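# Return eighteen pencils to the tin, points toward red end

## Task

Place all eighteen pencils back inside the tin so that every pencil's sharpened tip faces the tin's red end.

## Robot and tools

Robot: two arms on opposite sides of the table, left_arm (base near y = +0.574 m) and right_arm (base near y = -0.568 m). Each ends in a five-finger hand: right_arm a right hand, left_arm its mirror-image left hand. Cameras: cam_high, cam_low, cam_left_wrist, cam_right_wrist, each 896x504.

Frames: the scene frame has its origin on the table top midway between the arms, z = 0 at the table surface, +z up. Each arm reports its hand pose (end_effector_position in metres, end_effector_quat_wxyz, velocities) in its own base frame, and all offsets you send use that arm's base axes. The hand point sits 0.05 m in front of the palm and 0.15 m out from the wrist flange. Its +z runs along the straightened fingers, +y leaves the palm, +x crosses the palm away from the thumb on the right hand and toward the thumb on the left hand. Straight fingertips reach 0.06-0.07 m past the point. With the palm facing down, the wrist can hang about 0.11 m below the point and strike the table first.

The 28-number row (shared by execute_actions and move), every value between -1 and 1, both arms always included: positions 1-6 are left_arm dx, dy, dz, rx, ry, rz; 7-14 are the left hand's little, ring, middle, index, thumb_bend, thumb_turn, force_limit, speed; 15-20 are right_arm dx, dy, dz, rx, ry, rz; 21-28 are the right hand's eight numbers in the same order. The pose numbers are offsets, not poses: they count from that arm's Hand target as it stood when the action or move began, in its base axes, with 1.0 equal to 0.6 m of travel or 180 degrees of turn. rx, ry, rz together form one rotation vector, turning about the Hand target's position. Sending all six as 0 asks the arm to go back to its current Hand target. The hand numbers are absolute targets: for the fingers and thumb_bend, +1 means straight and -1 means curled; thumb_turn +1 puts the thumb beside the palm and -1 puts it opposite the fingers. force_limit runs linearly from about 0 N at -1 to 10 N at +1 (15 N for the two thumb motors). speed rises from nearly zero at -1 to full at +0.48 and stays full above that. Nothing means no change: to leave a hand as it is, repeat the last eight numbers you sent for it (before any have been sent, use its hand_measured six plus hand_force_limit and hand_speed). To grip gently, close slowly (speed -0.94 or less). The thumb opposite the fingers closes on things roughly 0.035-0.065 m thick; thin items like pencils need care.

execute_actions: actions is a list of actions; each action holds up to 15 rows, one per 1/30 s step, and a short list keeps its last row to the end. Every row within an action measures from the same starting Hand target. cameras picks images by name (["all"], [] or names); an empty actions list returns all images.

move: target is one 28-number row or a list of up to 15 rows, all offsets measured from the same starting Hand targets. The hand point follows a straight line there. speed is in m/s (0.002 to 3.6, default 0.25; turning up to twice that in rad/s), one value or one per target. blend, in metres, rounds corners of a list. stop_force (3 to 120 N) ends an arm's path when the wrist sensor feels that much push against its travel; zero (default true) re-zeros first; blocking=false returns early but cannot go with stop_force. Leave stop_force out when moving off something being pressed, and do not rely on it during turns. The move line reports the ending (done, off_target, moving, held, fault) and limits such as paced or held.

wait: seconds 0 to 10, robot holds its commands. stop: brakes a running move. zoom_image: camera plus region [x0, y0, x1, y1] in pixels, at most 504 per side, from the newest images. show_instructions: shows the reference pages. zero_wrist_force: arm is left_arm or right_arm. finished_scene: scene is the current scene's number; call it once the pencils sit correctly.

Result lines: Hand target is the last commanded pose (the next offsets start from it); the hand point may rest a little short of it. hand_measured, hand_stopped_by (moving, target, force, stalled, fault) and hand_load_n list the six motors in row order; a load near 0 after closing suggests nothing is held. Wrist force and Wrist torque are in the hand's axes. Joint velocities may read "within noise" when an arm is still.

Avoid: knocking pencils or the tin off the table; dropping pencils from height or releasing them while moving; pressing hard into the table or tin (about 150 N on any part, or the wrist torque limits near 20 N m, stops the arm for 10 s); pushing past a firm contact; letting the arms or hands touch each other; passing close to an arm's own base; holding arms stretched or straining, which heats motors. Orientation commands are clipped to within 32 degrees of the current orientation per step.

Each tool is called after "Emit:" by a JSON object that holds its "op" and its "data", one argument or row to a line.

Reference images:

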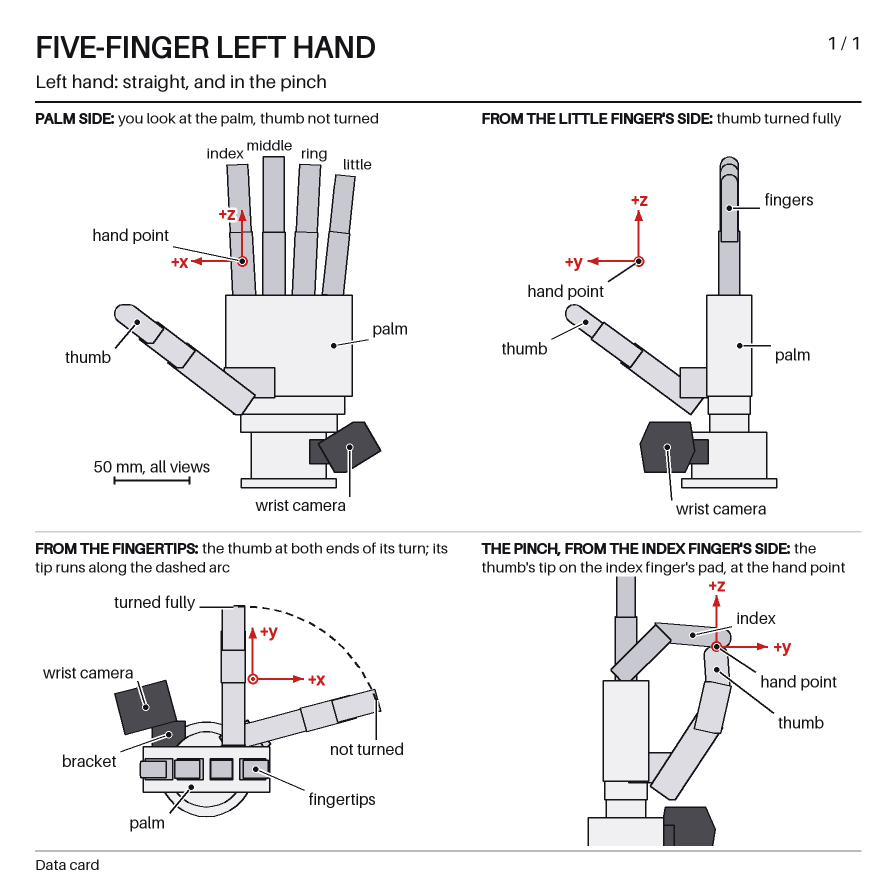

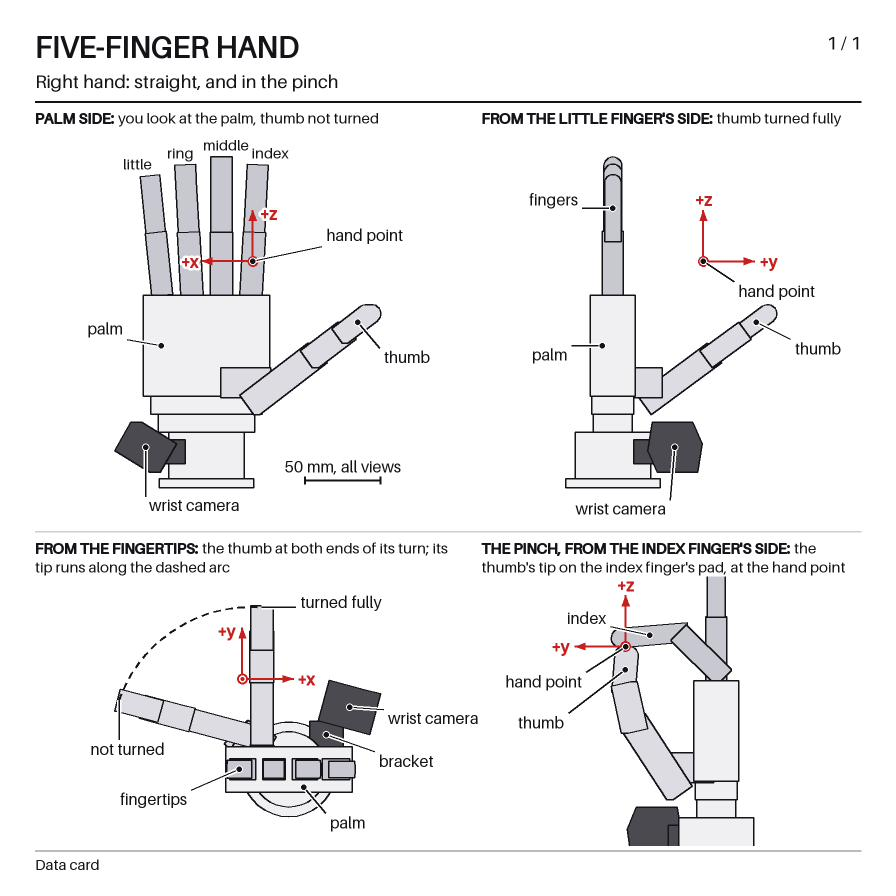

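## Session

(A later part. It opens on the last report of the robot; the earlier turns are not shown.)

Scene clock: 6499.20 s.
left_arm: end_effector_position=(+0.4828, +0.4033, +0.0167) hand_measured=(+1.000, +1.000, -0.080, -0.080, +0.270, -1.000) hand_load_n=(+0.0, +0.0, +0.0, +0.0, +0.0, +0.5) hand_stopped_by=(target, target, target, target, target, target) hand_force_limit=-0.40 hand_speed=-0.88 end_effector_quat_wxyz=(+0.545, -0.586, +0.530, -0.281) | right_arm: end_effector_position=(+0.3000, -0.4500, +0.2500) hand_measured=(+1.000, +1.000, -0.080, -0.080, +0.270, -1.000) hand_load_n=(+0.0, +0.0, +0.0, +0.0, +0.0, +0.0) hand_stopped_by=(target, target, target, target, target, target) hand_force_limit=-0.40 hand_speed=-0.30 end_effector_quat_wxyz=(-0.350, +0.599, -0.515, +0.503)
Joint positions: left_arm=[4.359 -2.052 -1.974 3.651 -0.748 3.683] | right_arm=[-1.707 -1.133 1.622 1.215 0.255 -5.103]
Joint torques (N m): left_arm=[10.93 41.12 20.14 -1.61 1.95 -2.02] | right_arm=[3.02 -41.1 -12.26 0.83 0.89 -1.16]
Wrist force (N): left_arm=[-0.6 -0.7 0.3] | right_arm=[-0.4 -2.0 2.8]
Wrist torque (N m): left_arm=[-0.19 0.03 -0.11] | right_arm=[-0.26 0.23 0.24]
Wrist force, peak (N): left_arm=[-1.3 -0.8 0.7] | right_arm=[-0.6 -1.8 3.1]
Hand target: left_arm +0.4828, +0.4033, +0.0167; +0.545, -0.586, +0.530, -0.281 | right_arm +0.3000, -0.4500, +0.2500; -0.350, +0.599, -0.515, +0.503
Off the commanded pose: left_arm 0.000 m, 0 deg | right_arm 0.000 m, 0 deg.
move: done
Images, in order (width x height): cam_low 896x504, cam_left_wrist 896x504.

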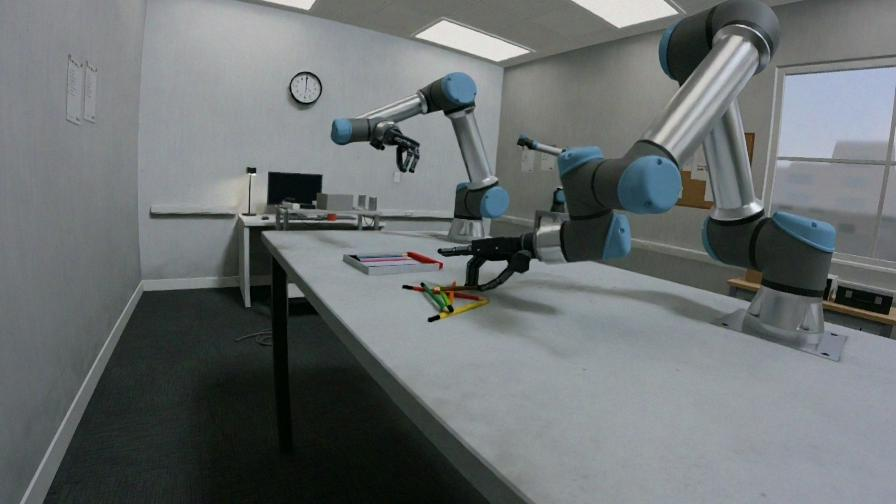

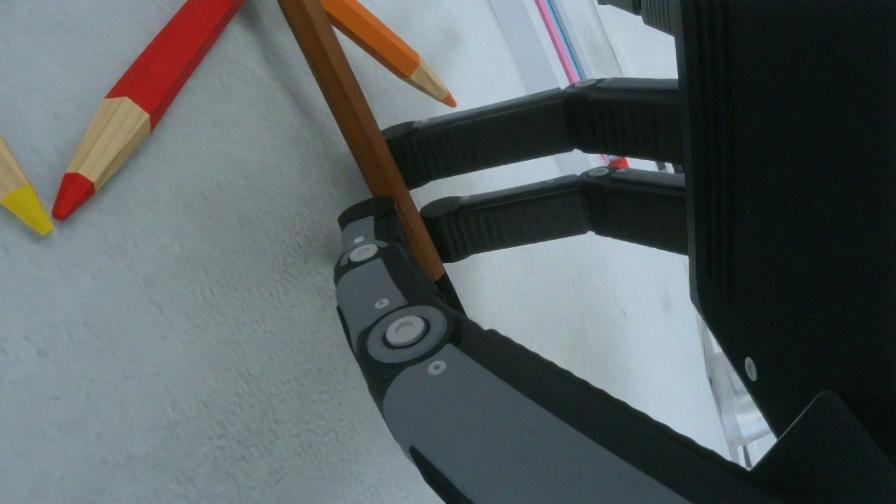

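Emit:
{"op": "move", "data": {
  "target": [
    [0,0,0.0003,0,0,0,1,1,-0.6,-0.6,0.27,-1,-0.75,-0.92,0,0,0,0,0,0,1,1,-0.08,-0.08,0.27,-1,-0.4,-0.3],
    [0,0,0.0003,0,0,0,1,1,-0.65,-0.65,0.27,-1,-0.4,-0.92,0,0,0,0,0,0,1,1,-0.08,-0.08,0.27,-1,-0.4,-0.3]
  ],
  "speed": 0.02
}}

Emit:
{"op": "move", "data": {
  "target": [
    [0,0,0.0167,0,0,0,1,1,-0.65,-0.65,0.27,-1,-0.4,-0.92,0,0,0,0,0,0,1,1,-0.08,-0.08,0.27,-1,-0.4,-0.3],
    [0,0,0.06,0,0,0,1,1,-0.65,-0.65,0.27,-1,-0.4,-0.92,0,0,0,0,0,0,1,1,-0.08,-0.08,0.27,-1,-0.4,-0.3]
  ],
  "speed": [0.012,0.04],
  "cameras": ["cam_left_wrist","cam_low"]
}}

Emit:
{"op": "zoom_image", "data": {
  "camera": "cam_low",
  "region": [380, 230, 540, 340]
}}

Scene clock: 6508.93 s.
left_arm: end_effector_position=(+0.4828, +0.4033, +0.0169) hand_measured=(+1.000, +1.000, -0.190, -0.212, +0.270, -1.000) hand_load_n=(+0.0, +0.0, +4.5, +2.5, +4.5, -1.5) hand_stopped_by=(target, target, force, force, target, target) hand_force_limit=-0.40 hand_speed=-0.92 end_effector_quat_wxyz=(+0.545, -0.586, +0.530, -0.281) | right_arm: end_effector_position=(+0.3000, -0.4500, +0.2500) hand_measured=(+1.000, +1.000, -0.080, -0.080, +0.270, -1.000) hand_load_n=(+0.0, -0.5, +0.0, +0.0, +0.0, +0.0) hand_stopped_by=(target, target, target, target, target, target) hand_force_limit=-0.40 hand_speed=-0.30 end_effector_quat_wxyz=(-0.350, +0.599, -0.515, +0.503)
Joint positions: left_arm=[4.359 -2.051 -1.974 3.65 -0.748 3.683] | right_arm=[-1.707 -1.133 1.622 1.215 0.255 -5.103]
Joint torques (N m): left_arm=[10.26 39.76 19.62 -1.18 1.84 -2.23] | right_arm=[0.08 -40.35 -6.77 0.91 0.79 -0.94]
Wrist force (N): left_arm=[-1.0 -1.3 0.3] | right_arm=[-0.5 -1.7 2.9]
Wrist torque (N m): left_arm=[-0.20 0.08 -0.13] | right_arm=[-0.22 0.23 0.25]
Wrist force, peak (N): left_arm=[-0.8 -2.0 0.2] | right_arm=[-0.5 -1.9 3.1]
Hand target: left_arm +0.4828, +0.4033, +0.0169; +0.545, -0.586, +0.530, -0.281 | right_arm +0.3000, -0.4500, +0.2500; -0.350, +0.599, -0.515, +0.503
Off the commanded pose: left_arm 0.000 m, 0 deg | right_arm 0.000 m, 0 deg.
move: done

Scene clock: 6510.83 s.
left_arm: end_effector_position=(+0.4828, +0.4034, +0.0530) hand_measured=(+1.000, +1.000, -0.190, -0.212, +0.270, -1.000) hand_load_n=(+0.0, +0.0, +4.0, +1.5, +3.5, +0.0) hand_stopped_by=(target, target, force, force, target, target) hand_force_limit=-0.40 hand_speed=-0.92 end_effector_quat_wxyz=(+0.545, -0.586, +0.530, -0.281) | right_arm: end_effector_position=(+0.3000, -0.4500, +0.2500) hand_measured=(+1.000, +1.000, -0.080, -0.080, +0.270, -1.000) hand_load_n=(+0.0, +0.0, +0.0, +0.0, +0.0, +0.0) hand_stopped_by=(target, target, target, target, target, target) hand_force_limit=-0.40 hand_speed=-0.30 end_effector_quat_wxyz=(-0.350, +0.599, -0.515, +0.503)
Joint positions: left_arm=[4.359 -1.983 -1.953 3.561 -0.748 3.683] | right_arm=[-1.707 -1.133 1.622 1.215 0.255 -5.103]
Joint torques (N m): left_arm=[7.53 22.36 7.93 1.37 0.71 0.82] | right_arm=[-1.66 -39.84 -6.68 0.75 0.85 -0.91]
Wrist force (N): left_arm=[-0.4 -0.8 0.4] | right_arm=[-0.4 -1.8 2.7]
Wrist torque (N m): left_arm=[-0.19 0.01 -0.09] | right_arm=[-0.23 0.23 0.25]
Wrist force, peak (N): left_arm=[-0.8 -1.4 0.3] | right_arm=[-0.5 -2.0 2.9]
Hand target: left_arm +0.4828, +0.4033, +0.0529; +0.545, -0.586, +0.530, -0.281 | right_arm +0.3000, -0.4500, +0.2500; -0.350, +0.599, -0.515, +0.503
Off the commanded pose: left_arm 0.000 m, 0 deg | right_arm 0.000 m, 0 deg.
move: done
Images, in order (width x height): cam_low 896x504, cam_left_wrist 896x504.

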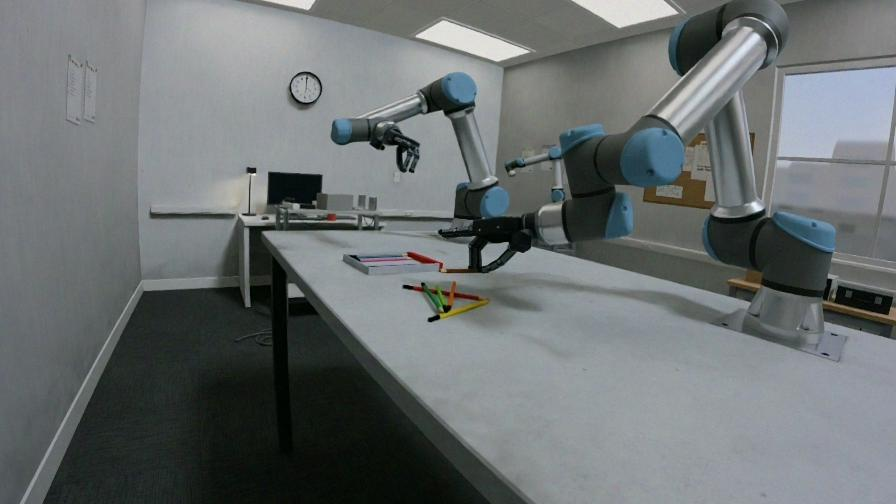

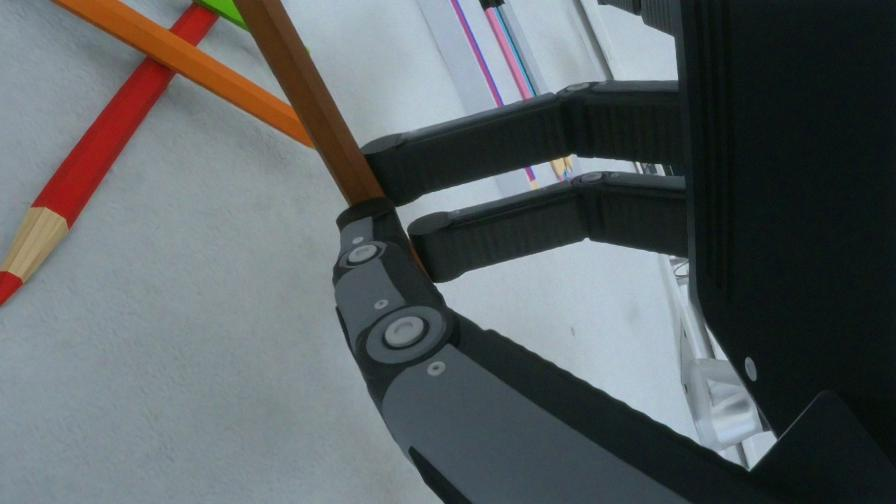

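Scaled by 3.150 from the camera's 896x504 image, which has a finer 1280x720 frame.

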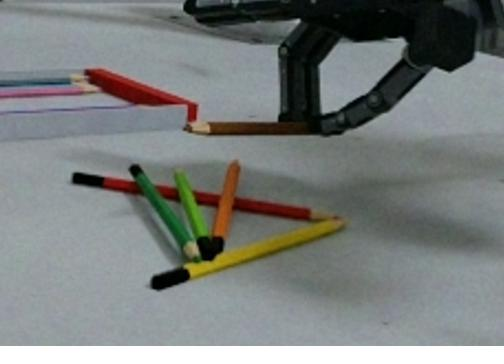

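Emit:
{"op": "move", "data": {
  "target": [
    [0,0,0.13,0,0,0,1,1,-0.65,-0.65,0.27,-1,-0.4,-0.92,0,0,0,0,0,0,1,1,-0.08,-0.08,0.27,-1,-0.4,-0.3],
    [0.04,-0.13,0.15,0,0,0.2,1,1,-0.65,-0.65,0.27,-1,-0.4,-0.92,0,0,0,0,0,0,1,1,-0.08,-0.08,0.27,-1,-0.4,-0.3],
    [0.0787,-0.2388,0.05,0,0,0.4056,1,1,-0.65,-0.65,0.27,-1,-0.4,-0.92,0,0,0,0,0,0,1,1,-0.08,-0.08,0.27,-1,-0.4,-0.3]
  ],
  "speed": [0.12,0.25,0.25],
  "blend": [0.03,0.05,0],
  "cameras": ["cam_low"]
}}

Emit:
{"op": "zoom_image", "data": {
  "camera": "cam_low",
  "region": [440, 200, 600, 300]
}}

Scene clock: 6525.63 s.
left_arm: end_effector_position=(+0.5300, +0.2601, +0.0829) hand_measured=(+1.000, +1.000, -0.190, -0.212, +0.270, -1.000) hand_load_n=(+0.0, +0.0, +3.5, +1.5, +3.5, +0.0) hand_stopped_by=(target, target, force, force, target, target) hand_force_limit=-0.40 hand_speed=-0.92 end_effector_quat_wxyz=(-0.605, +0.787, -0.078, -0.098) end_effector_velocity=(+0.000, +0.000, +0.000) end_effector_angular_velocity=(-0.001, -0.003, +0.000) | right_arm: end_effector_position=(+0.3000, -0.4500, +0.2500) hand_measured=(+1.000, +1.000, -0.080, -0.080, +0.270, -1.000) hand_load_n=(+0.0, +0.0, +0.0, +0.0, +0.0, +0.0) hand_stopped_by=(target, target, target, target, target, target) hand_force_limit=-0.40 hand_speed=-0.30 end_effector_quat_wxyz=(-0.350, +0.599, -0.515, +0.503)
Joint positions: left_arm=[3.459 -2.23 -1.506 2.939 -2.785 2.637] | right_arm=[-1.707 -1.133 1.622 1.215 0.255 -5.103]
Joint velocities: left_arm=[0 0 0.001 -0.003 0.001 -0.005] | right_arm=[within noise]
Joint torques (N m): left_arm=[0.45 35.48 21.4 -3.78 -3.04 -2.19] | right_arm=[-6.37 -39.75 -6.76 0.9 0.82 -0.68]
Wrist force (N): left_arm=[-0.5 -0.7 0.5] | right_arm=[-0.5 -1.7 2.8]
Wrist torque (N m): left_arm=[-0.19 0.02 -0.11] | right_arm=[-0.22 0.23 0.25]
Wrist force, peak (N): left_arm=[-1.2 -1.2 0.9] | right_arm=[-0.4 -2.0 3.1]
Hand target: left_arm +0.5300, +0.2600, +0.0829; -0.605, +0.787, -0.078, -0.098 | right_arm +0.3000, -0.4500, +0.2500; -0.350, +0.599, -0.515, +0.503
Off the commanded pose: left_arm 0.000 m, 0 deg | right_arm 0.000 m, 0 deg.
move: done
Images, in order (width x height): cam_low 896x504.

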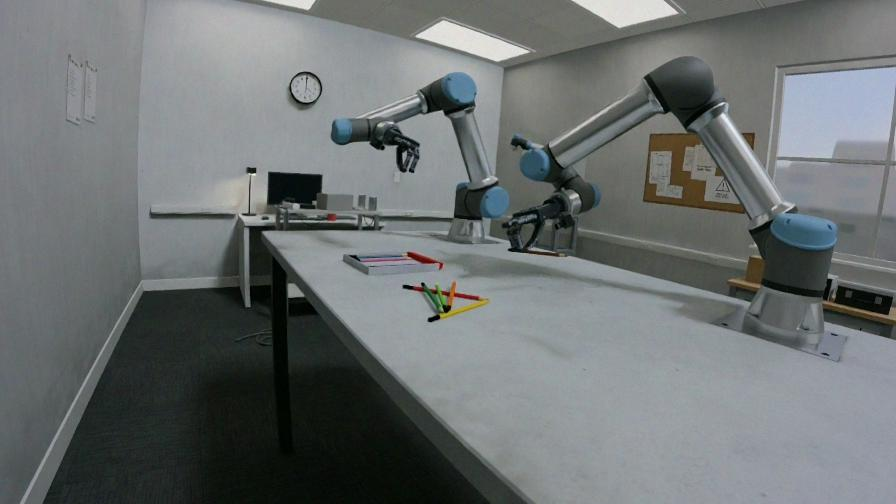

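Scaled by 3.150 from the camera's 896x504 image, which has a finer 1280x720 frame.

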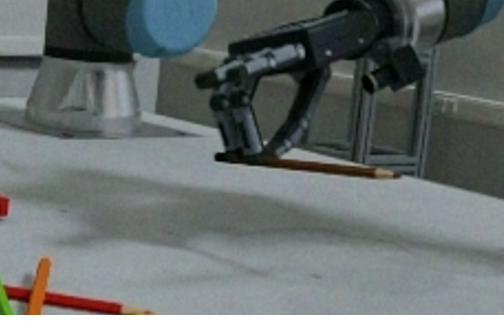

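Emit:
{"op": "move", "data": {
  "target": [0,0,-0.04,0,-0.02,0,1,1,-0.65,-0.65,0.27,-1,-0.4,-0.92,0,0,0,0,0,0,1,1,-0.08,-0.08,0.27,-1,-0.4,-0.3],
  "speed": 0.12
}}

Emit:
{"op": "move", "data": {
  "target": [
    [0,0,-0.05,0,0,0,1,1,-0.65,-0.65,0.27,-1,-0.4,-0.92,0,0,0,0,0,0,1,1,-0.08,-0.08,0.27,-1,-0.4,-0.3],
    [0,0,-0.09,0,0,0,1,1,-0.65,-0.65,0.27,-1,-0.4,-0.92,0,0,0,0,0,0,1,1,-0.08,-0.08,0.27,-1,-0.4,-0.3]
  ],
  "speed": [0.06,0.025],
  "stop_force": 3,
  "cameras": ["cam_low","cam_left_wrist"]
}}

Emit:
{"op": "zoom_image", "data": {
  "camera": "cam_low",
  "region": [440, 220, 600, 320]
}}

Scene clock: 6536.97 s.
left_arm: end_effector_position=(+0.5299, +0.2601, +0.0588) hand_measured=(+1.000, +1.000, -0.190, -0.212, +0.270, -1.000) hand_load_n=(+0.0, +0.0, +3.5, +2.0, +3.5, +0.0) hand_stopped_by=(target, target, force, force, target, target) hand_force_limit=-0.40 hand_speed=-0.92 end_effector_quat_wxyz=(-0.607, +0.789, -0.059, -0.074) | right_arm: end_effector_position=(+0.3000, -0.4500, +0.2500) hand_measured=(+1.000, +1.000, -0.080, -0.080, +0.270, -1.000) hand_load_n=(+0.0, +0.0, +0.0, +0.0, +0.0, +0.0) hand_stopped_by=(target, target, target, target, target, target) hand_force_limit=-0.40 hand_speed=-0.30 end_effector_quat_wxyz=(-0.350, +0.599, -0.515, +0.503)
Joint positions: left_arm=[3.464 -2.24 -1.556 3.031 -2.768 2.607] | right_arm=[-1.707 -1.133 1.622 1.215 0.255 -5.103]
Joint torques (N m): left_arm=[0.77 48.99 20.41 -3.26 -3.12 1.35] | right_arm=[-6.19 -38.6 -6.61 0.92 0.86 -0.63]
Wrist force (N): left_arm=[-0.4 -0.6 0.5] | right_arm=[-0.5 -1.8 2.9]
Wrist torque (N m): left_arm=[-0.17 0.00 -0.10] | right_arm=[-0.25 0.23 0.25]
Wrist force, peak (N): left_arm=[-0.1 -1.3 0.1] | right_arm=[-0.4 -1.9 3.1]
Hand target: left_arm +0.5300, +0.2600, +0.0589; -0.607, +0.789, -0.059, -0.074 | right_arm +0.3000, -0.4500, +0.2500; -0.350, +0.599, -0.515, +0.503
Off the commanded pose: left_arm 0.000 m, 0 deg | right_arm 0.000 m, 0 deg.
move: done

Scene clock: 6539.10 s.
left_arm: end_effector_position=(+0.5300, +0.2600, +0.0140) hand_measured=(+1.000, +1.000, -0.190, -0.212, +0.270, -1.000) hand_load_n=(+0.0, +0.0, +3.0, +1.5, +1.0, -0.5) hand_stopped_by=(target, target, force, force, target, target) hand_force_limit=-0.40 hand_speed=-0.92 end_effector_quat_wxyz=(-0.607, +0.789, -0.059, -0.074) | right_arm: end_effector_position=(+0.3000, -0.4500, +0.2500) hand_measured=(+1.000, +1.000, -0.080, -0.080, +0.270, -1.000) hand_load_n=(+0.0, +0.0, +0.0, +0.0, +0.0, +0.0) hand_stopped_by=(target, target, target, target, target, target) hand_force_limit=-0.40 hand_speed=-0.30 end_effector_quat_wxyz=(-0.350, +0.599, -0.515, +0.503)
Joint positions: left_arm=[3.464 -2.308 -1.575 3.118 -2.768 2.607] | right_arm=[-1.707 -1.133 1.622 1.215 0.255 -5.103]
Joint torques (N m): left_arm=[-5.88 40.64 20.85 0.31 0.89 -0.29] | right_arm=[-6.44 -39.73 -6.88 0.9 0.88 -0.52]
Wrist force (N): left_arm=[-1.1 -1.9 0.3] | right_arm=[-0.5 -1.8 2.8]
Wrist torque (N m): left_arm=[-0.19 -0.02 -0.08] | right_arm=[-0.24 0.24 0.24]
Wrist force, peak (N): left_arm=[-1.0 -13.0 -4.1] | right_arm=[-0.5 -2.0 3.0]
Hand target: left_arm +0.5300, +0.2600, +0.0140; -0.607, +0.789, -0.059, -0.074 (not the last commanded pose) | right_arm +0.3000, -0.4500, +0.2500; -0.350, +0.599, -0.515, +0.503
Off the commanded pose: left_arm 0.009 m, 0 deg | right_arm 0.000 m, 0 deg.
move: contact (left_arm); path passed 1 of 2 targets
Images, in order (width x height): cam_low 896x504, cam_left_wrist 896x504.

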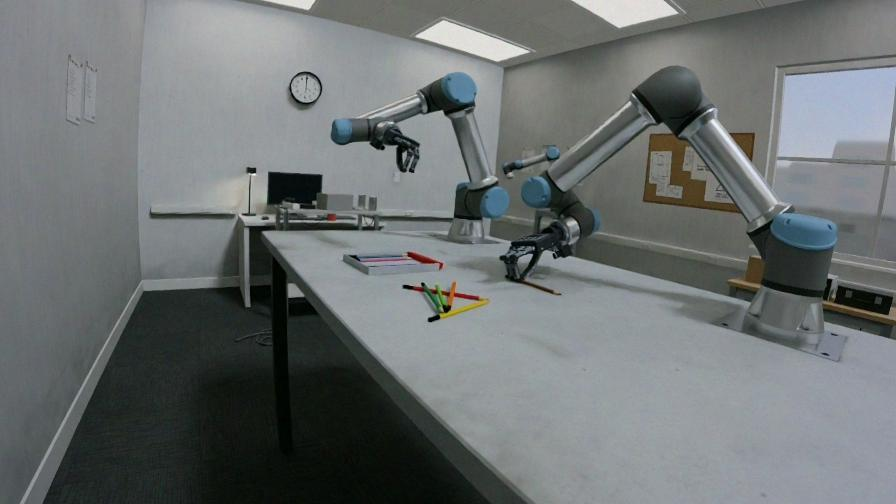

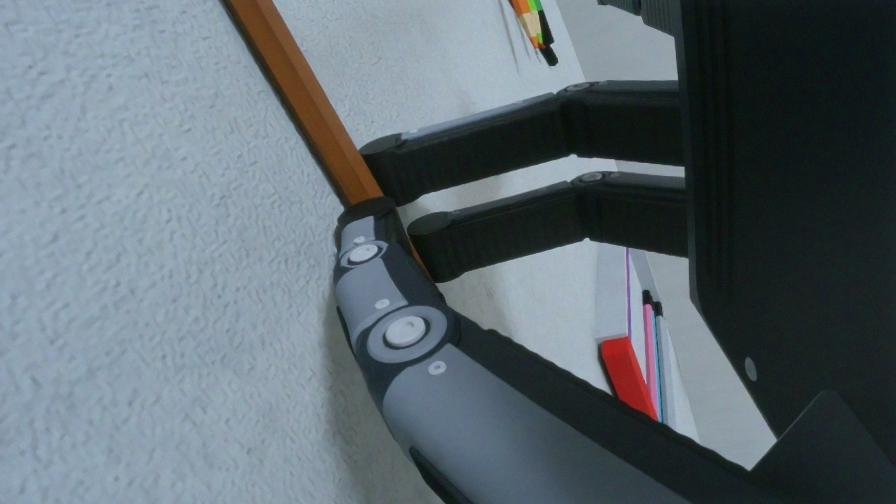

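Scaled by 3.150 from the camera's 896x504 image, which has a finer 1280x720 frame.

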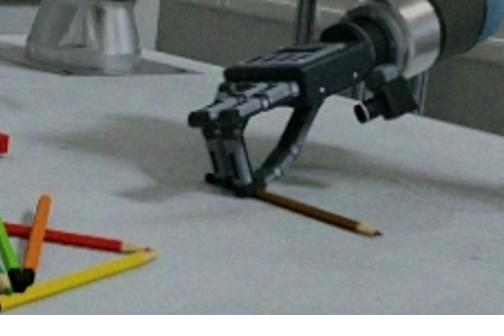

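Emit:
{"op": "move", "data": {
  "target": [
    [0,0,0.0013,0,0,0,1,1,-0.08,-0.08,0.27,-1,-0.4,-0.88,0,0,0,0,0,0,1,1,-0.08,-0.08,0.27,-1,-0.4,-0.3],
    [0,0,0.12,0,0,0,1,1,-0.08,-0.08,0.27,-1,-0.4,-0.88,0,0,0,0,0,0,1,1,-0.08,-0.08,0.27,-1,-0.4,-0.3],
    [-0.15,0.04,0.31,0.006,0.006,-0.2,1,1,-0.08,-0.08,0.27,-1,-0.4,-0.88,0.2,0.08,0,0,0,-0.1,1,1,-0.08,-0.08,0.27,-1,-0.4,-0.3],
    [-0.3833,0.1,0.4675,0.0157,0.0157,-0.4998,1,1,-0.08,-0.08,0.27,-1,-0.4,-0.88,0.4667,0.15,-0.0833,0,0,-0.34,1,1,-0.08,-0.08,0.27,-1,-0.4,-0.3],
    [-0.3833,0.1,0.4675,0.0157,0.0157,-0.4998,1,1,-0.08,-0.08,0.27,-1,-0.4,-0.88,0.6025,0.2317,-0.2917,0,0,-0.539,1,1,-0.08,-0.08,0.27,-1,-0.4,-0.3]
  ],
  "speed": [0.02,0.12,0.25,0.25,0.25],
  "blend": [0,0.02,0.05,0.05,0],
  "cameras": ["cam_high","cam_right_wrist"]
}}

Scene clock: 6570.03 s.
left_arm: end_effector_position=(+0.3000, +0.3200, +0.2945) hand_measured=(+1.000, +1.000, -0.080, -0.080, +0.270, -1.000) hand_load_n=(+0.0, +0.0, +0.0, +0.0, +0.0, +0.0) hand_stopped_by=(target, target, target, target, target, target) hand_force_limit=-0.40 hand_speed=-0.88 end_effector_quat_wxyz=(+0.497, -0.501, +0.611, -0.358) | right_arm: end_effector_position=(+0.6615, -0.3110, +0.0749) hand_measured=(+1.000, +1.000, -0.080, -0.080, +0.270, -1.000) hand_load_n=(+0.0, +0.0, +0.0, +0.0, +0.0, +0.0) hand_stopped_by=(target, target, target, target, target, target) hand_force_limit=-0.40 hand_speed=-0.30 end_effector_quat_wxyz=(-0.145, -0.011, +0.790, -0.595)
Joint positions: left_arm=[4.904 -1.704 -1.994 1.666 -0.282 5.45] | right_arm=[-0.316 -0.351 0.542 1.04 2.874 -2.174]
Joint torques (N m): left_arm=[-8.51 28.82 21.93 -5.1 3.08 2] | right_arm=[7.48 -63.88 -5.26 1.26 4.52 -0.05]
Wrist force (N): left_arm=[-0.5 -0.5 0.7] | right_arm=[-1.0 -1.4 3.3]
Wrist torque (N m): left_arm=[-0.17 0.02 -0.20] | right_arm=[-0.21 0.20 0.02]
Wrist force, peak (N): left_arm=[-1.3 -2.4 -0.2] | right_arm=[-0.6 -3.1 2.8]
Hand target: left_arm +0.3000, +0.3200, +0.2945; +0.497, -0.501, +0.611, -0.358 | right_arm +0.6615, -0.3110, +0.0749; -0.145, -0.011, +0.790, -0.595
Off the commanded pose: left_arm 0.000 m, 0 deg | right_arm 0.000 m, 0 deg.
move: done
Images, in order (width x height): cam_high 896x504, cam_right_wrist 896x504.

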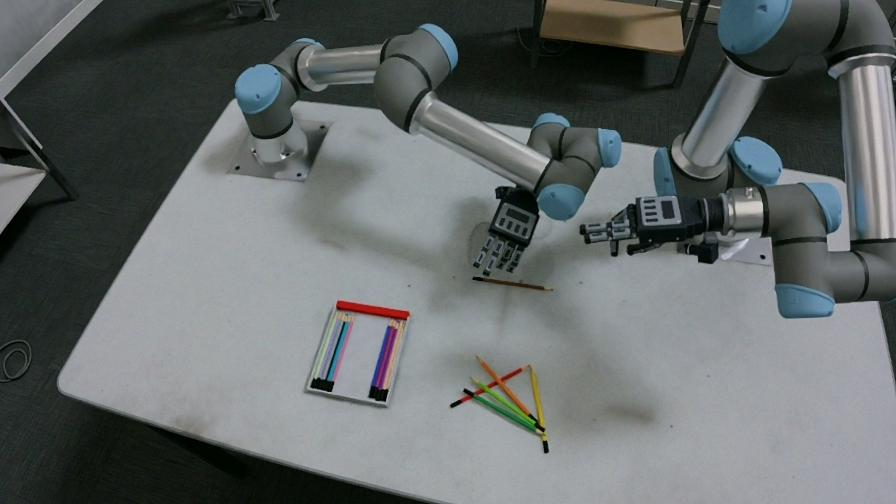

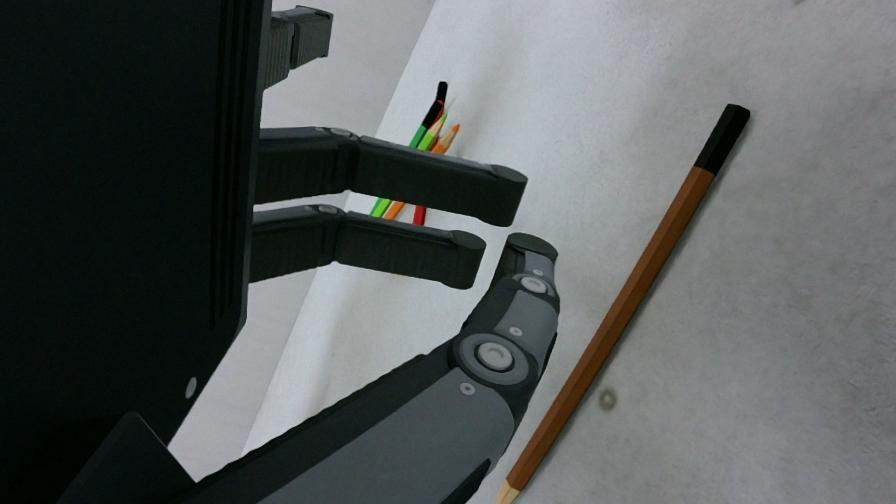

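Emit:
{"op": "move", "data": {
  "target": [0,0,0,0,0,0,1,1,-0.08,-0.08,0.27,-1,-0.4,-0.88,0.0243,-0.0117,-0.0667,0,0,0.025,1,1,-0.08,-0.08,0.27,-1,-0.4,-0.3],
  "speed": 0.1,
  "cameras": ["cam_right_wrist"]
}}

Scene clock: 6581.03 s.
left_arm: end_effector_position=(+0.3000, +0.3200, +0.2945) hand_measured=(+1.000, +1.000, -0.080, -0.080, +0.270, -1.000) hand_load_n=(+0.0, +0.0, +0.0, +0.0, +0.0, +0.0) hand_stopped_by=(target, target, target, target, target, target) hand_force_limit=-0.40 hand_speed=-0.88 end_effector_quat_wxyz=(+0.497, -0.501, +0.611, -0.358) | right_arm: end_effector_position=(+0.6760, -0.3181, +0.0349) hand_measured=(+1.000, +1.000, -0.080, -0.080, +0.270, -1.000) hand_load_n=(+0.0, -0.5, +0.0, +0.0, +0.0, +0.0) hand_stopped_by=(target, target, target, target, target, target) hand_force_limit=-0.40 hand_speed=-0.30 end_effector_quat_wxyz=(-0.121, -0.042, +0.789, -0.600)
Joint positions: left_arm=[4.904 -1.704 -1.994 1.666 -0.282 5.45] | right_arm=[-0.324 -0.393 0.671 0.691 2.834 -2.447]
Joint torques (N m): left_arm=[-8.75 28.55 22.02 -5.13 2.92 2.07] | right_arm=[2.4 -47.63 -32.17 1 4.35 -1.14]
Wrist force (N): left_arm=[-0.3 -0.6 0.6] | right_arm=[-1.4 -1.9 2.7]
Wrist torque (N m): left_arm=[-0.19 -0.01 -0.18] | right_arm=[-0.18 0.29 0.08]
Wrist force, peak (N): left_arm=[-0.7 -0.9 0.6] | right_arm=[-0.6 -2.7 3.0]
Hand target: left_arm +0.3000, +0.3200, +0.2945; +0.497, -0.501, +0.611, -0.358 | right_arm +0.6761, -0.3180, +0.0349; -0.121, -0.042, +0.789, -0.600
Off the commanded pose: left_arm 0.000 m, 0 deg | right_arm 0.000 m, 0 deg.
move: done
Images, in order (width x height): cam_right_wrist 896x504.

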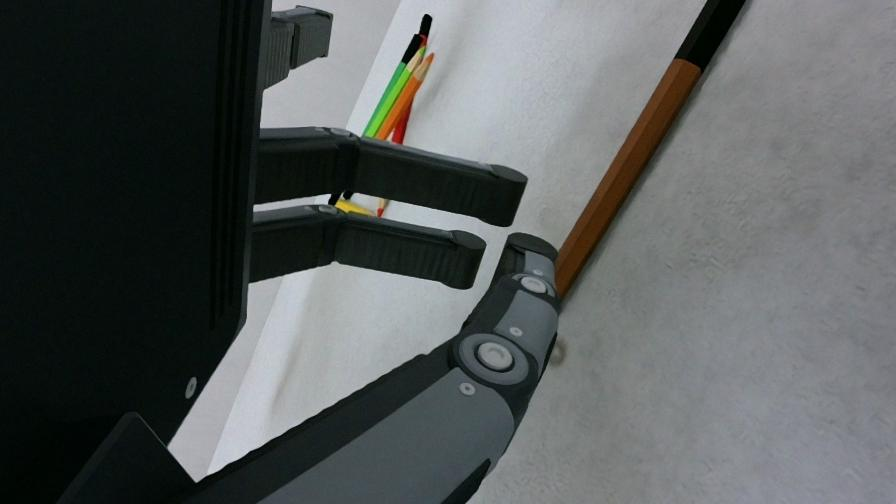

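Emit:
{"op": "move", "data": {
  "target": [
    [0,0,0,0,0,0,1,1,-0.08,-0.08,0.27,-1,-0.4,-0.88,0,0,-0.0217,0,0,0,1,1,-0.08,-0.08,0.27,-1,-0.4,-0.3],
    [0,0,0,0,0,0,1,1,-0.08,-0.08,0.27,-1,-0.4,-0.88,0,0,-0.045,0,0,0,1,1,-0.08,-0.08,0.27,-1,-0.4,-0.3]
  ],
  "speed": [0.06,0.02],
  "stop_force": 3.5,
  "cameras": ["cam_right_wrist"]
}}

Scene clock: 6587.67 s.
left_arm: end_effector_position=(+0.3000, +0.3200, +0.2945) hand_measured=(+1.000, +1.000, -0.080, -0.080, +0.270, -1.000) hand_load_n=(+0.0, +0.0, +0.0, +0.0, +0.0, +0.0) hand_stopped_by=(target, target, target, target, target, target) hand_force_limit=-0.40 hand_speed=-0.88 end_effector_quat_wxyz=(+0.497, -0.501, +0.611, -0.358) | right_arm: end_effector_position=(+0.6761, -0.3180, +0.0140) hand_measured=(+1.000, +1.000, -0.080, -0.080, +0.270, -1.000) hand_load_n=(+0.0, +0.0, +0.0, +0.0, -2.0, -0.5) hand_stopped_by=(target, target, target, target, target, target) hand_force_limit=-0.40 hand_speed=-0.30 end_effector_quat_wxyz=(-0.121, -0.042, +0.789, -0.600)
Joint positions: left_arm=[4.904 -1.704 -1.994 1.666 -0.282 5.45] | right_arm=[-0.324 -0.37 0.679 0.66 2.834 -2.447]
Joint torques (N m): left_arm=[-8.56 28.38 22.61 -5.06 2.77 1.89] | right_arm=[4.06 -63.19 -31.6 3.63 -2.03 0.41]
Wrist force (N): left_arm=[-0.4 -0.7 0.6] | right_arm=[-0.8 -4.7 2.9]
Wrist torque (N m): left_arm=[-0.19 0.00 -0.18] | right_arm=[-0.30 0.27 0.03]
Wrist force, peak (N): left_arm=[-0.6 -0.9 0.6] | right_arm=[0.2 -14.1 -2.7]
Hand target: left_arm +0.3000, +0.3200, +0.2945; +0.497, -0.501, +0.611, -0.358 | right_arm +0.6761, -0.3180, +0.0140; -0.121, -0.042, +0.789, -0.600 (not the last commanded pose)
Off the commanded pose: left_arm 0.000 m, 0 deg | right_arm 0.006 m, 0 deg.
move: contact (right_arm); path passed 1 of 2 targets
Images, in order (width x height): cam_right_wrist 896x504.

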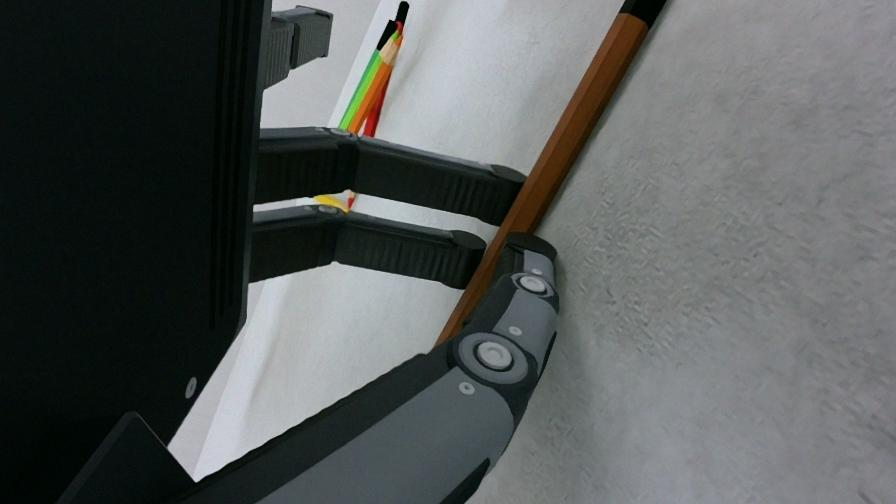

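Emit:
{"op": "move", "data": {
  "target": [
    [0,0,0,0,0,0,1,1,-0.08,-0.08,0.27,-1,-0.4,-0.88,0,0,-0.0022,0,0,0,1,1,-0.6,-0.6,0.27,-1,-0.75,-0.92],
    [0,0,0,0,0,0,1,1,-0.08,-0.08,0.27,-1,-0.4,-0.88,0,0,-0.0022,0,0,0,1,1,-0.65,-0.65,0.27,-1,-0.4,-0.92]
  ],
  "speed": 0.02
}}

Emit:
{"op": "move", "data": {
  "target": [
    [0,0,0,0,0,0,1,1,-0.08,-0.08,0.27,-1,-0.4,-0.88,0,0,0.0167,0,0,0,1,1,-0.65,-0.65,0.27,-1,-0.4,-0.92],
    [0,0,0,0,0,0,1,1,-0.08,-0.08,0.27,-1,-0.4,-0.88,0,0,0.11,0,0,0,1,1,-0.65,-0.65,0.27,-1,-0.4,-0.92]
  ],
  "speed": [0.012,0.06],
  "cameras": ["cam_right_wrist"]
}}

Scene clock: 6595.63 s.
left_arm: end_effector_position=(+0.3000, +0.3200, +0.2945) hand_measured=(+1.000, +1.000, -0.080, -0.080, +0.270, -1.000) hand_load_n=(+0.0, +0.0, +0.0, +0.0, +0.0, +0.0) hand_stopped_by=(target, target, target, target, target, target) hand_force_limit=-0.40 hand_speed=-0.88 end_effector_quat_wxyz=(+0.497, -0.501, +0.611, -0.358) | right_arm: end_effector_position=(+0.6761, -0.3180, +0.0126) hand_measured=(+1.000, +1.000, -0.190, -0.174, +0.270, -1.000) hand_load_n=(-0.5, +0.0, +4.5, +3.0, -2.5, +0.5) hand_stopped_by=(target, target, force, force, target, target) hand_force_limit=-0.40 hand_speed=-0.92 end_effector_quat_wxyz=(-0.121, -0.042, +0.789, -0.600)
Joint positions: left_arm=[4.904 -1.704 -1.994 1.666 -0.282 5.45] | right_arm=[-0.324 -0.368 0.68 0.658 2.834 -2.447]
Joint torques (N m): left_arm=[-8.44 28.15 21.72 -5.05 2.5 1.9] | right_arm=[-1.56 -41.6 -1.59 1.59 -1.55 -0.41]
Wrist force (N): left_arm=[-0.4 -0.6 0.4] | right_arm=[-0.6 -14.6 -0.4]
Wrist torque (N m): left_arm=[-0.18 0.00 -0.19] | right_arm=[-0.65 0.29 -0.14]
Wrist force, peak (N): left_arm=[-0.6 -0.7 0.8] | right_arm=[-1.1 -18.1 -4.1]
Hand target: left_arm +0.3000, +0.3200, +0.2945; +0.497, -0.501, +0.611, -0.358 | right_arm +0.6761, -0.3180, +0.0127; -0.121, -0.042, +0.789, -0.600
Off the commanded pose: left_arm 0.000 m, 0 deg | right_arm 0.000 m, 0 deg.
move: done

Scene clock: 6597.83 s.
left_arm: end_effector_position=(+0.3000, +0.3200, +0.2945) hand_measured=(+1.000, +1.000, -0.080, -0.080, +0.270, -1.000) hand_load_n=(+0.0, +0.0, +0.0, +0.0, +0.0, +0.0) hand_stopped_by=(target, target, target, target, target, target) hand_force_limit=-0.40 hand_speed=-0.88 end_effector_quat_wxyz=(+0.497, -0.501, +0.611, -0.358) | right_arm: end_effector_position=(+0.6762, -0.3180, +0.0788) hand_measured=(+1.000, +1.000, -0.190, -0.174, +0.270, -1.000) hand_load_n=(+0.0, +0.0, +2.5, +0.5, +2.5, +1.5) hand_stopped_by=(target, target, force, force, target, target) hand_force_limit=-0.40 hand_speed=-0.92 end_effector_quat_wxyz=(-0.121, -0.042, +0.789, -0.600) end_effector_velocity=(+0.001, +0.000, -0.001) end_effector_angular_velocity=(-0.001, -0.004, +0.000)
Joint positions: left_arm=[4.904 -1.704 -1.994 1.666 -0.282 5.45] | right_arm=[-0.324 -0.433 0.637 0.765 2.834 -2.447]
Joint velocities: left_arm=[within noise] | right_arm=[0 0.001 0 -0.005 0 0.001]
Joint torques (N m): left_arm=[-8.71 27.98 22.02 -5.1 2.39 1.92] | right_arm=[-7.7 -46.89 -9.65 -0.34 -0.55 0.95]
Wrist force (N): left_arm=[-0.5 -0.4 0.5] | right_arm=[-1.2 -1.8 3.1]
Wrist torque (N m): left_arm=[-0.16 0.01 -0.20] | right_arm=[-0.19 0.28 0.08]
Wrist force, peak (N): left_arm=[-0.4 -0.9 0.7] | right_arm=[-0.5 -14.6 -0.4]
Hand target: left_arm +0.3000, +0.3200, +0.2945; +0.497, -0.501, +0.611, -0.358 | right_arm +0.6761, -0.3180, +0.0787; -0.121, -0.042, +0.789, -0.600
Off the commanded pose: left_arm 0.000 m, 0 deg | right_arm 0.000 m, 0 deg.
move: done
Images, in order (width x height): cam_right_wrist 896x504.

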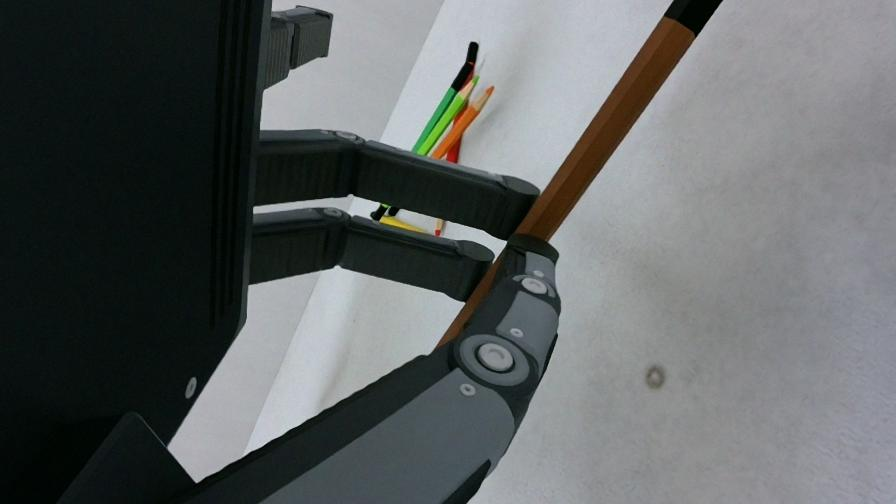

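Emit:
{"op": "move", "data": {
  "target": [
    [0,0,0,0,0,0,1,1,-0.08,-0.08,0.27,-1,-0.4,-0.88,-0.11,-0.17,0.152,0,0,0.27,1,1,-0.65,-0.65,0.27,-1,-0.4,-0.92],
    [0,0,0,0,0,0,1,1,-0.08,-0.08,0.27,-1,-0.4,-0.88,-0.466,-0.3533,0.0,0,0,0.55,1,1,-0.65,-0.65,0.27,-1,-0.4,-0.92]
  ],
  "blend": [0.05,0],
  "speed": 0.3
}}

Emit:
{"op": "move", "data": {
  "target": [0,0,0,0,0,0,1,1,-0.08,-0.08,0.27,-1,-0.4,-0.88,0,0,-0.053,0,0,0,1,1,-0.65,-0.65,0.27,-1,-0.4,-0.92],
  "speed": 0.12,
  "cameras": ["cam_high"]
}}

Emit:
{"op": "zoom_image", "data": {
  "camera": "cam_high",
  "region": [290, 285, 420, 415]
}}

Scene clock: 6614.70 s.
left_arm: end_effector_position=(+0.3000, +0.3200, +0.2945) hand_measured=(+1.000, +1.000, -0.080, -0.080, +0.270, -1.000) hand_load_n=(+0.0, -0.5, +0.0, +0.0, +0.0, +0.0) hand_stopped_by=(target, target, target, target, target, target) hand_force_limit=-0.40 hand_speed=-0.88 end_effector_quat_wxyz=(+0.497, -0.501, +0.611, -0.358) | right_arm: end_effector_position=(+0.3965, -0.5300, +0.0786) hand_measured=(+1.000, +1.000, -0.190, -0.176, +0.270, -1.000) hand_load_n=(+0.0, +0.0, +3.0, +0.5, +2.0, +1.5) hand_stopped_by=(target, target, force, force, target, target) hand_force_limit=-0.40 hand_speed=-0.92 end_effector_quat_wxyz=(-0.378, +0.628, -0.481, +0.482)
Joint positions: left_arm=[4.904 -1.704 -1.994 1.666 -0.282 5.45] | right_arm=[-1.503 -0.703 1.27 0.787 0.258 -4.741]
Joint torques (N m): left_arm=[-8.47 27.86 21.69 -5.15 2.09 1.9] | right_arm=[-9.01 -50.69 -2.4 3.84 -4.12 -1.01]
Wrist force (N): left_arm=[-0.5 -0.6 0.3] | right_arm=[-0.8 -1.6 2.9]
Wrist torque (N m): left_arm=[-0.17 0.02 -0.20] | right_arm=[-0.17 0.29 0.19]
Wrist force, peak (N): left_arm=[-0.7 -0.8 0.7] | right_arm=[-1.4 -2.9 3.3]
Hand target: left_arm +0.3000, +0.3200, +0.2945; +0.497, -0.501, +0.611, -0.358 | right_arm +0.3965, -0.5300, +0.0787; -0.378, +0.627, -0.481, +0.482
Off the commanded pose: left_arm 0.000 m, 0 deg | right_arm 0.000 m, 0 deg.
move: done

Scene clock: 6615.43 s.
left_arm: end_effector_position=(+0.3000, +0.3200, +0.2945) hand_measured=(+1.000, +1.000, -0.080, -0.080, +0.270, -1.000) hand_load_n=(+0.0, +0.0, +0.0, +0.0, +0.5, +0.0) hand_stopped_by=(target, target, target, target, target, target) hand_force_limit=-0.40 hand_speed=-0.88 end_effector_quat_wxyz=(+0.497, -0.501, +0.611, -0.358) | right_arm: end_effector_position=(+0.3965, -0.5300, +0.0468) hand_measured=(+1.000, +1.000, -0.190, -0.176, +0.270, -1.000) hand_load_n=(+0.0, +0.0, +3.0, +0.5, +2.5, +1.0) hand_stopped_by=(target, target, force, force, target, target) hand_force_limit=-0.40 hand_speed=-0.92 end_effector_quat_wxyz=(-0.378, +0.627, -0.481, +0.482) end_effector_velocity=(+0.000, +0.000, +0.004) end_effector_angular_velocity=(-0.003, -0.001, +0.000)
Joint positions: left_arm=[4.904 -1.704 -1.994 1.666 -0.282 5.45] | right_arm=[-1.503 -0.659 1.28 0.733 0.258 -4.741]
Joint velocities: left_arm=[within noise] | right_arm=[0 -0.006 0 0.004 0 0]
Joint torques (N m): left_arm=[-8.74 27.26 21.64 -5.13 2.03 1.81] | right_arm=[-2.1 -53.55 -15.24 4.19 -3.88 0.66]
Wrist force (N): left_arm=[-0.7 -0.7 0.7] | right_arm=[-0.9 -1.6 2.6]
Wrist torque (N m): left_arm=[-0.22 0.05 -0.20] | right_arm=[-0.15 0.33 0.18]
Wrist force, peak (N): left_arm=[-0.7 -0.7 0.7] | right_arm=[-0.6 -2.6 2.5]
Hand target: left_arm +0.3000, +0.3200, +0.2945; +0.497, -0.501, +0.611, -0.358 | right_arm +0.3965, -0.5300, +0.0469; -0.378, +0.627, -0.481, +0.482
Off the commanded pose: left_arm 0.000 m, 0 deg | right_arm 0.000 m, 0 deg.
move: done
Images, in order (width x height): cam_high 896x504.

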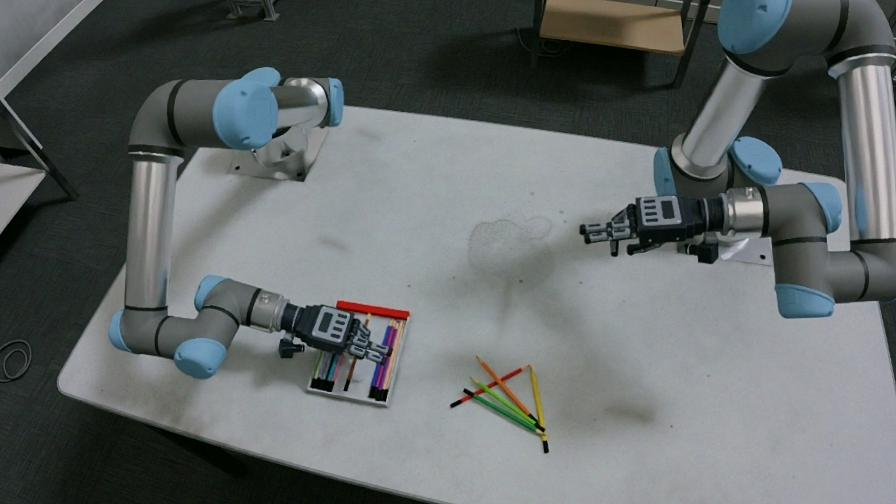

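Scaled by 3.877 from the camera's 896x504 image, which has a finer 1280x720 frame.

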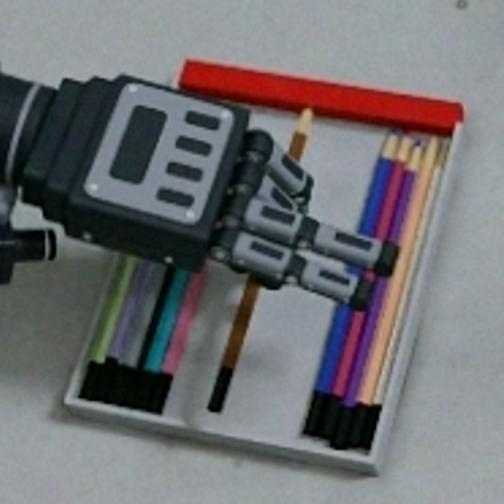

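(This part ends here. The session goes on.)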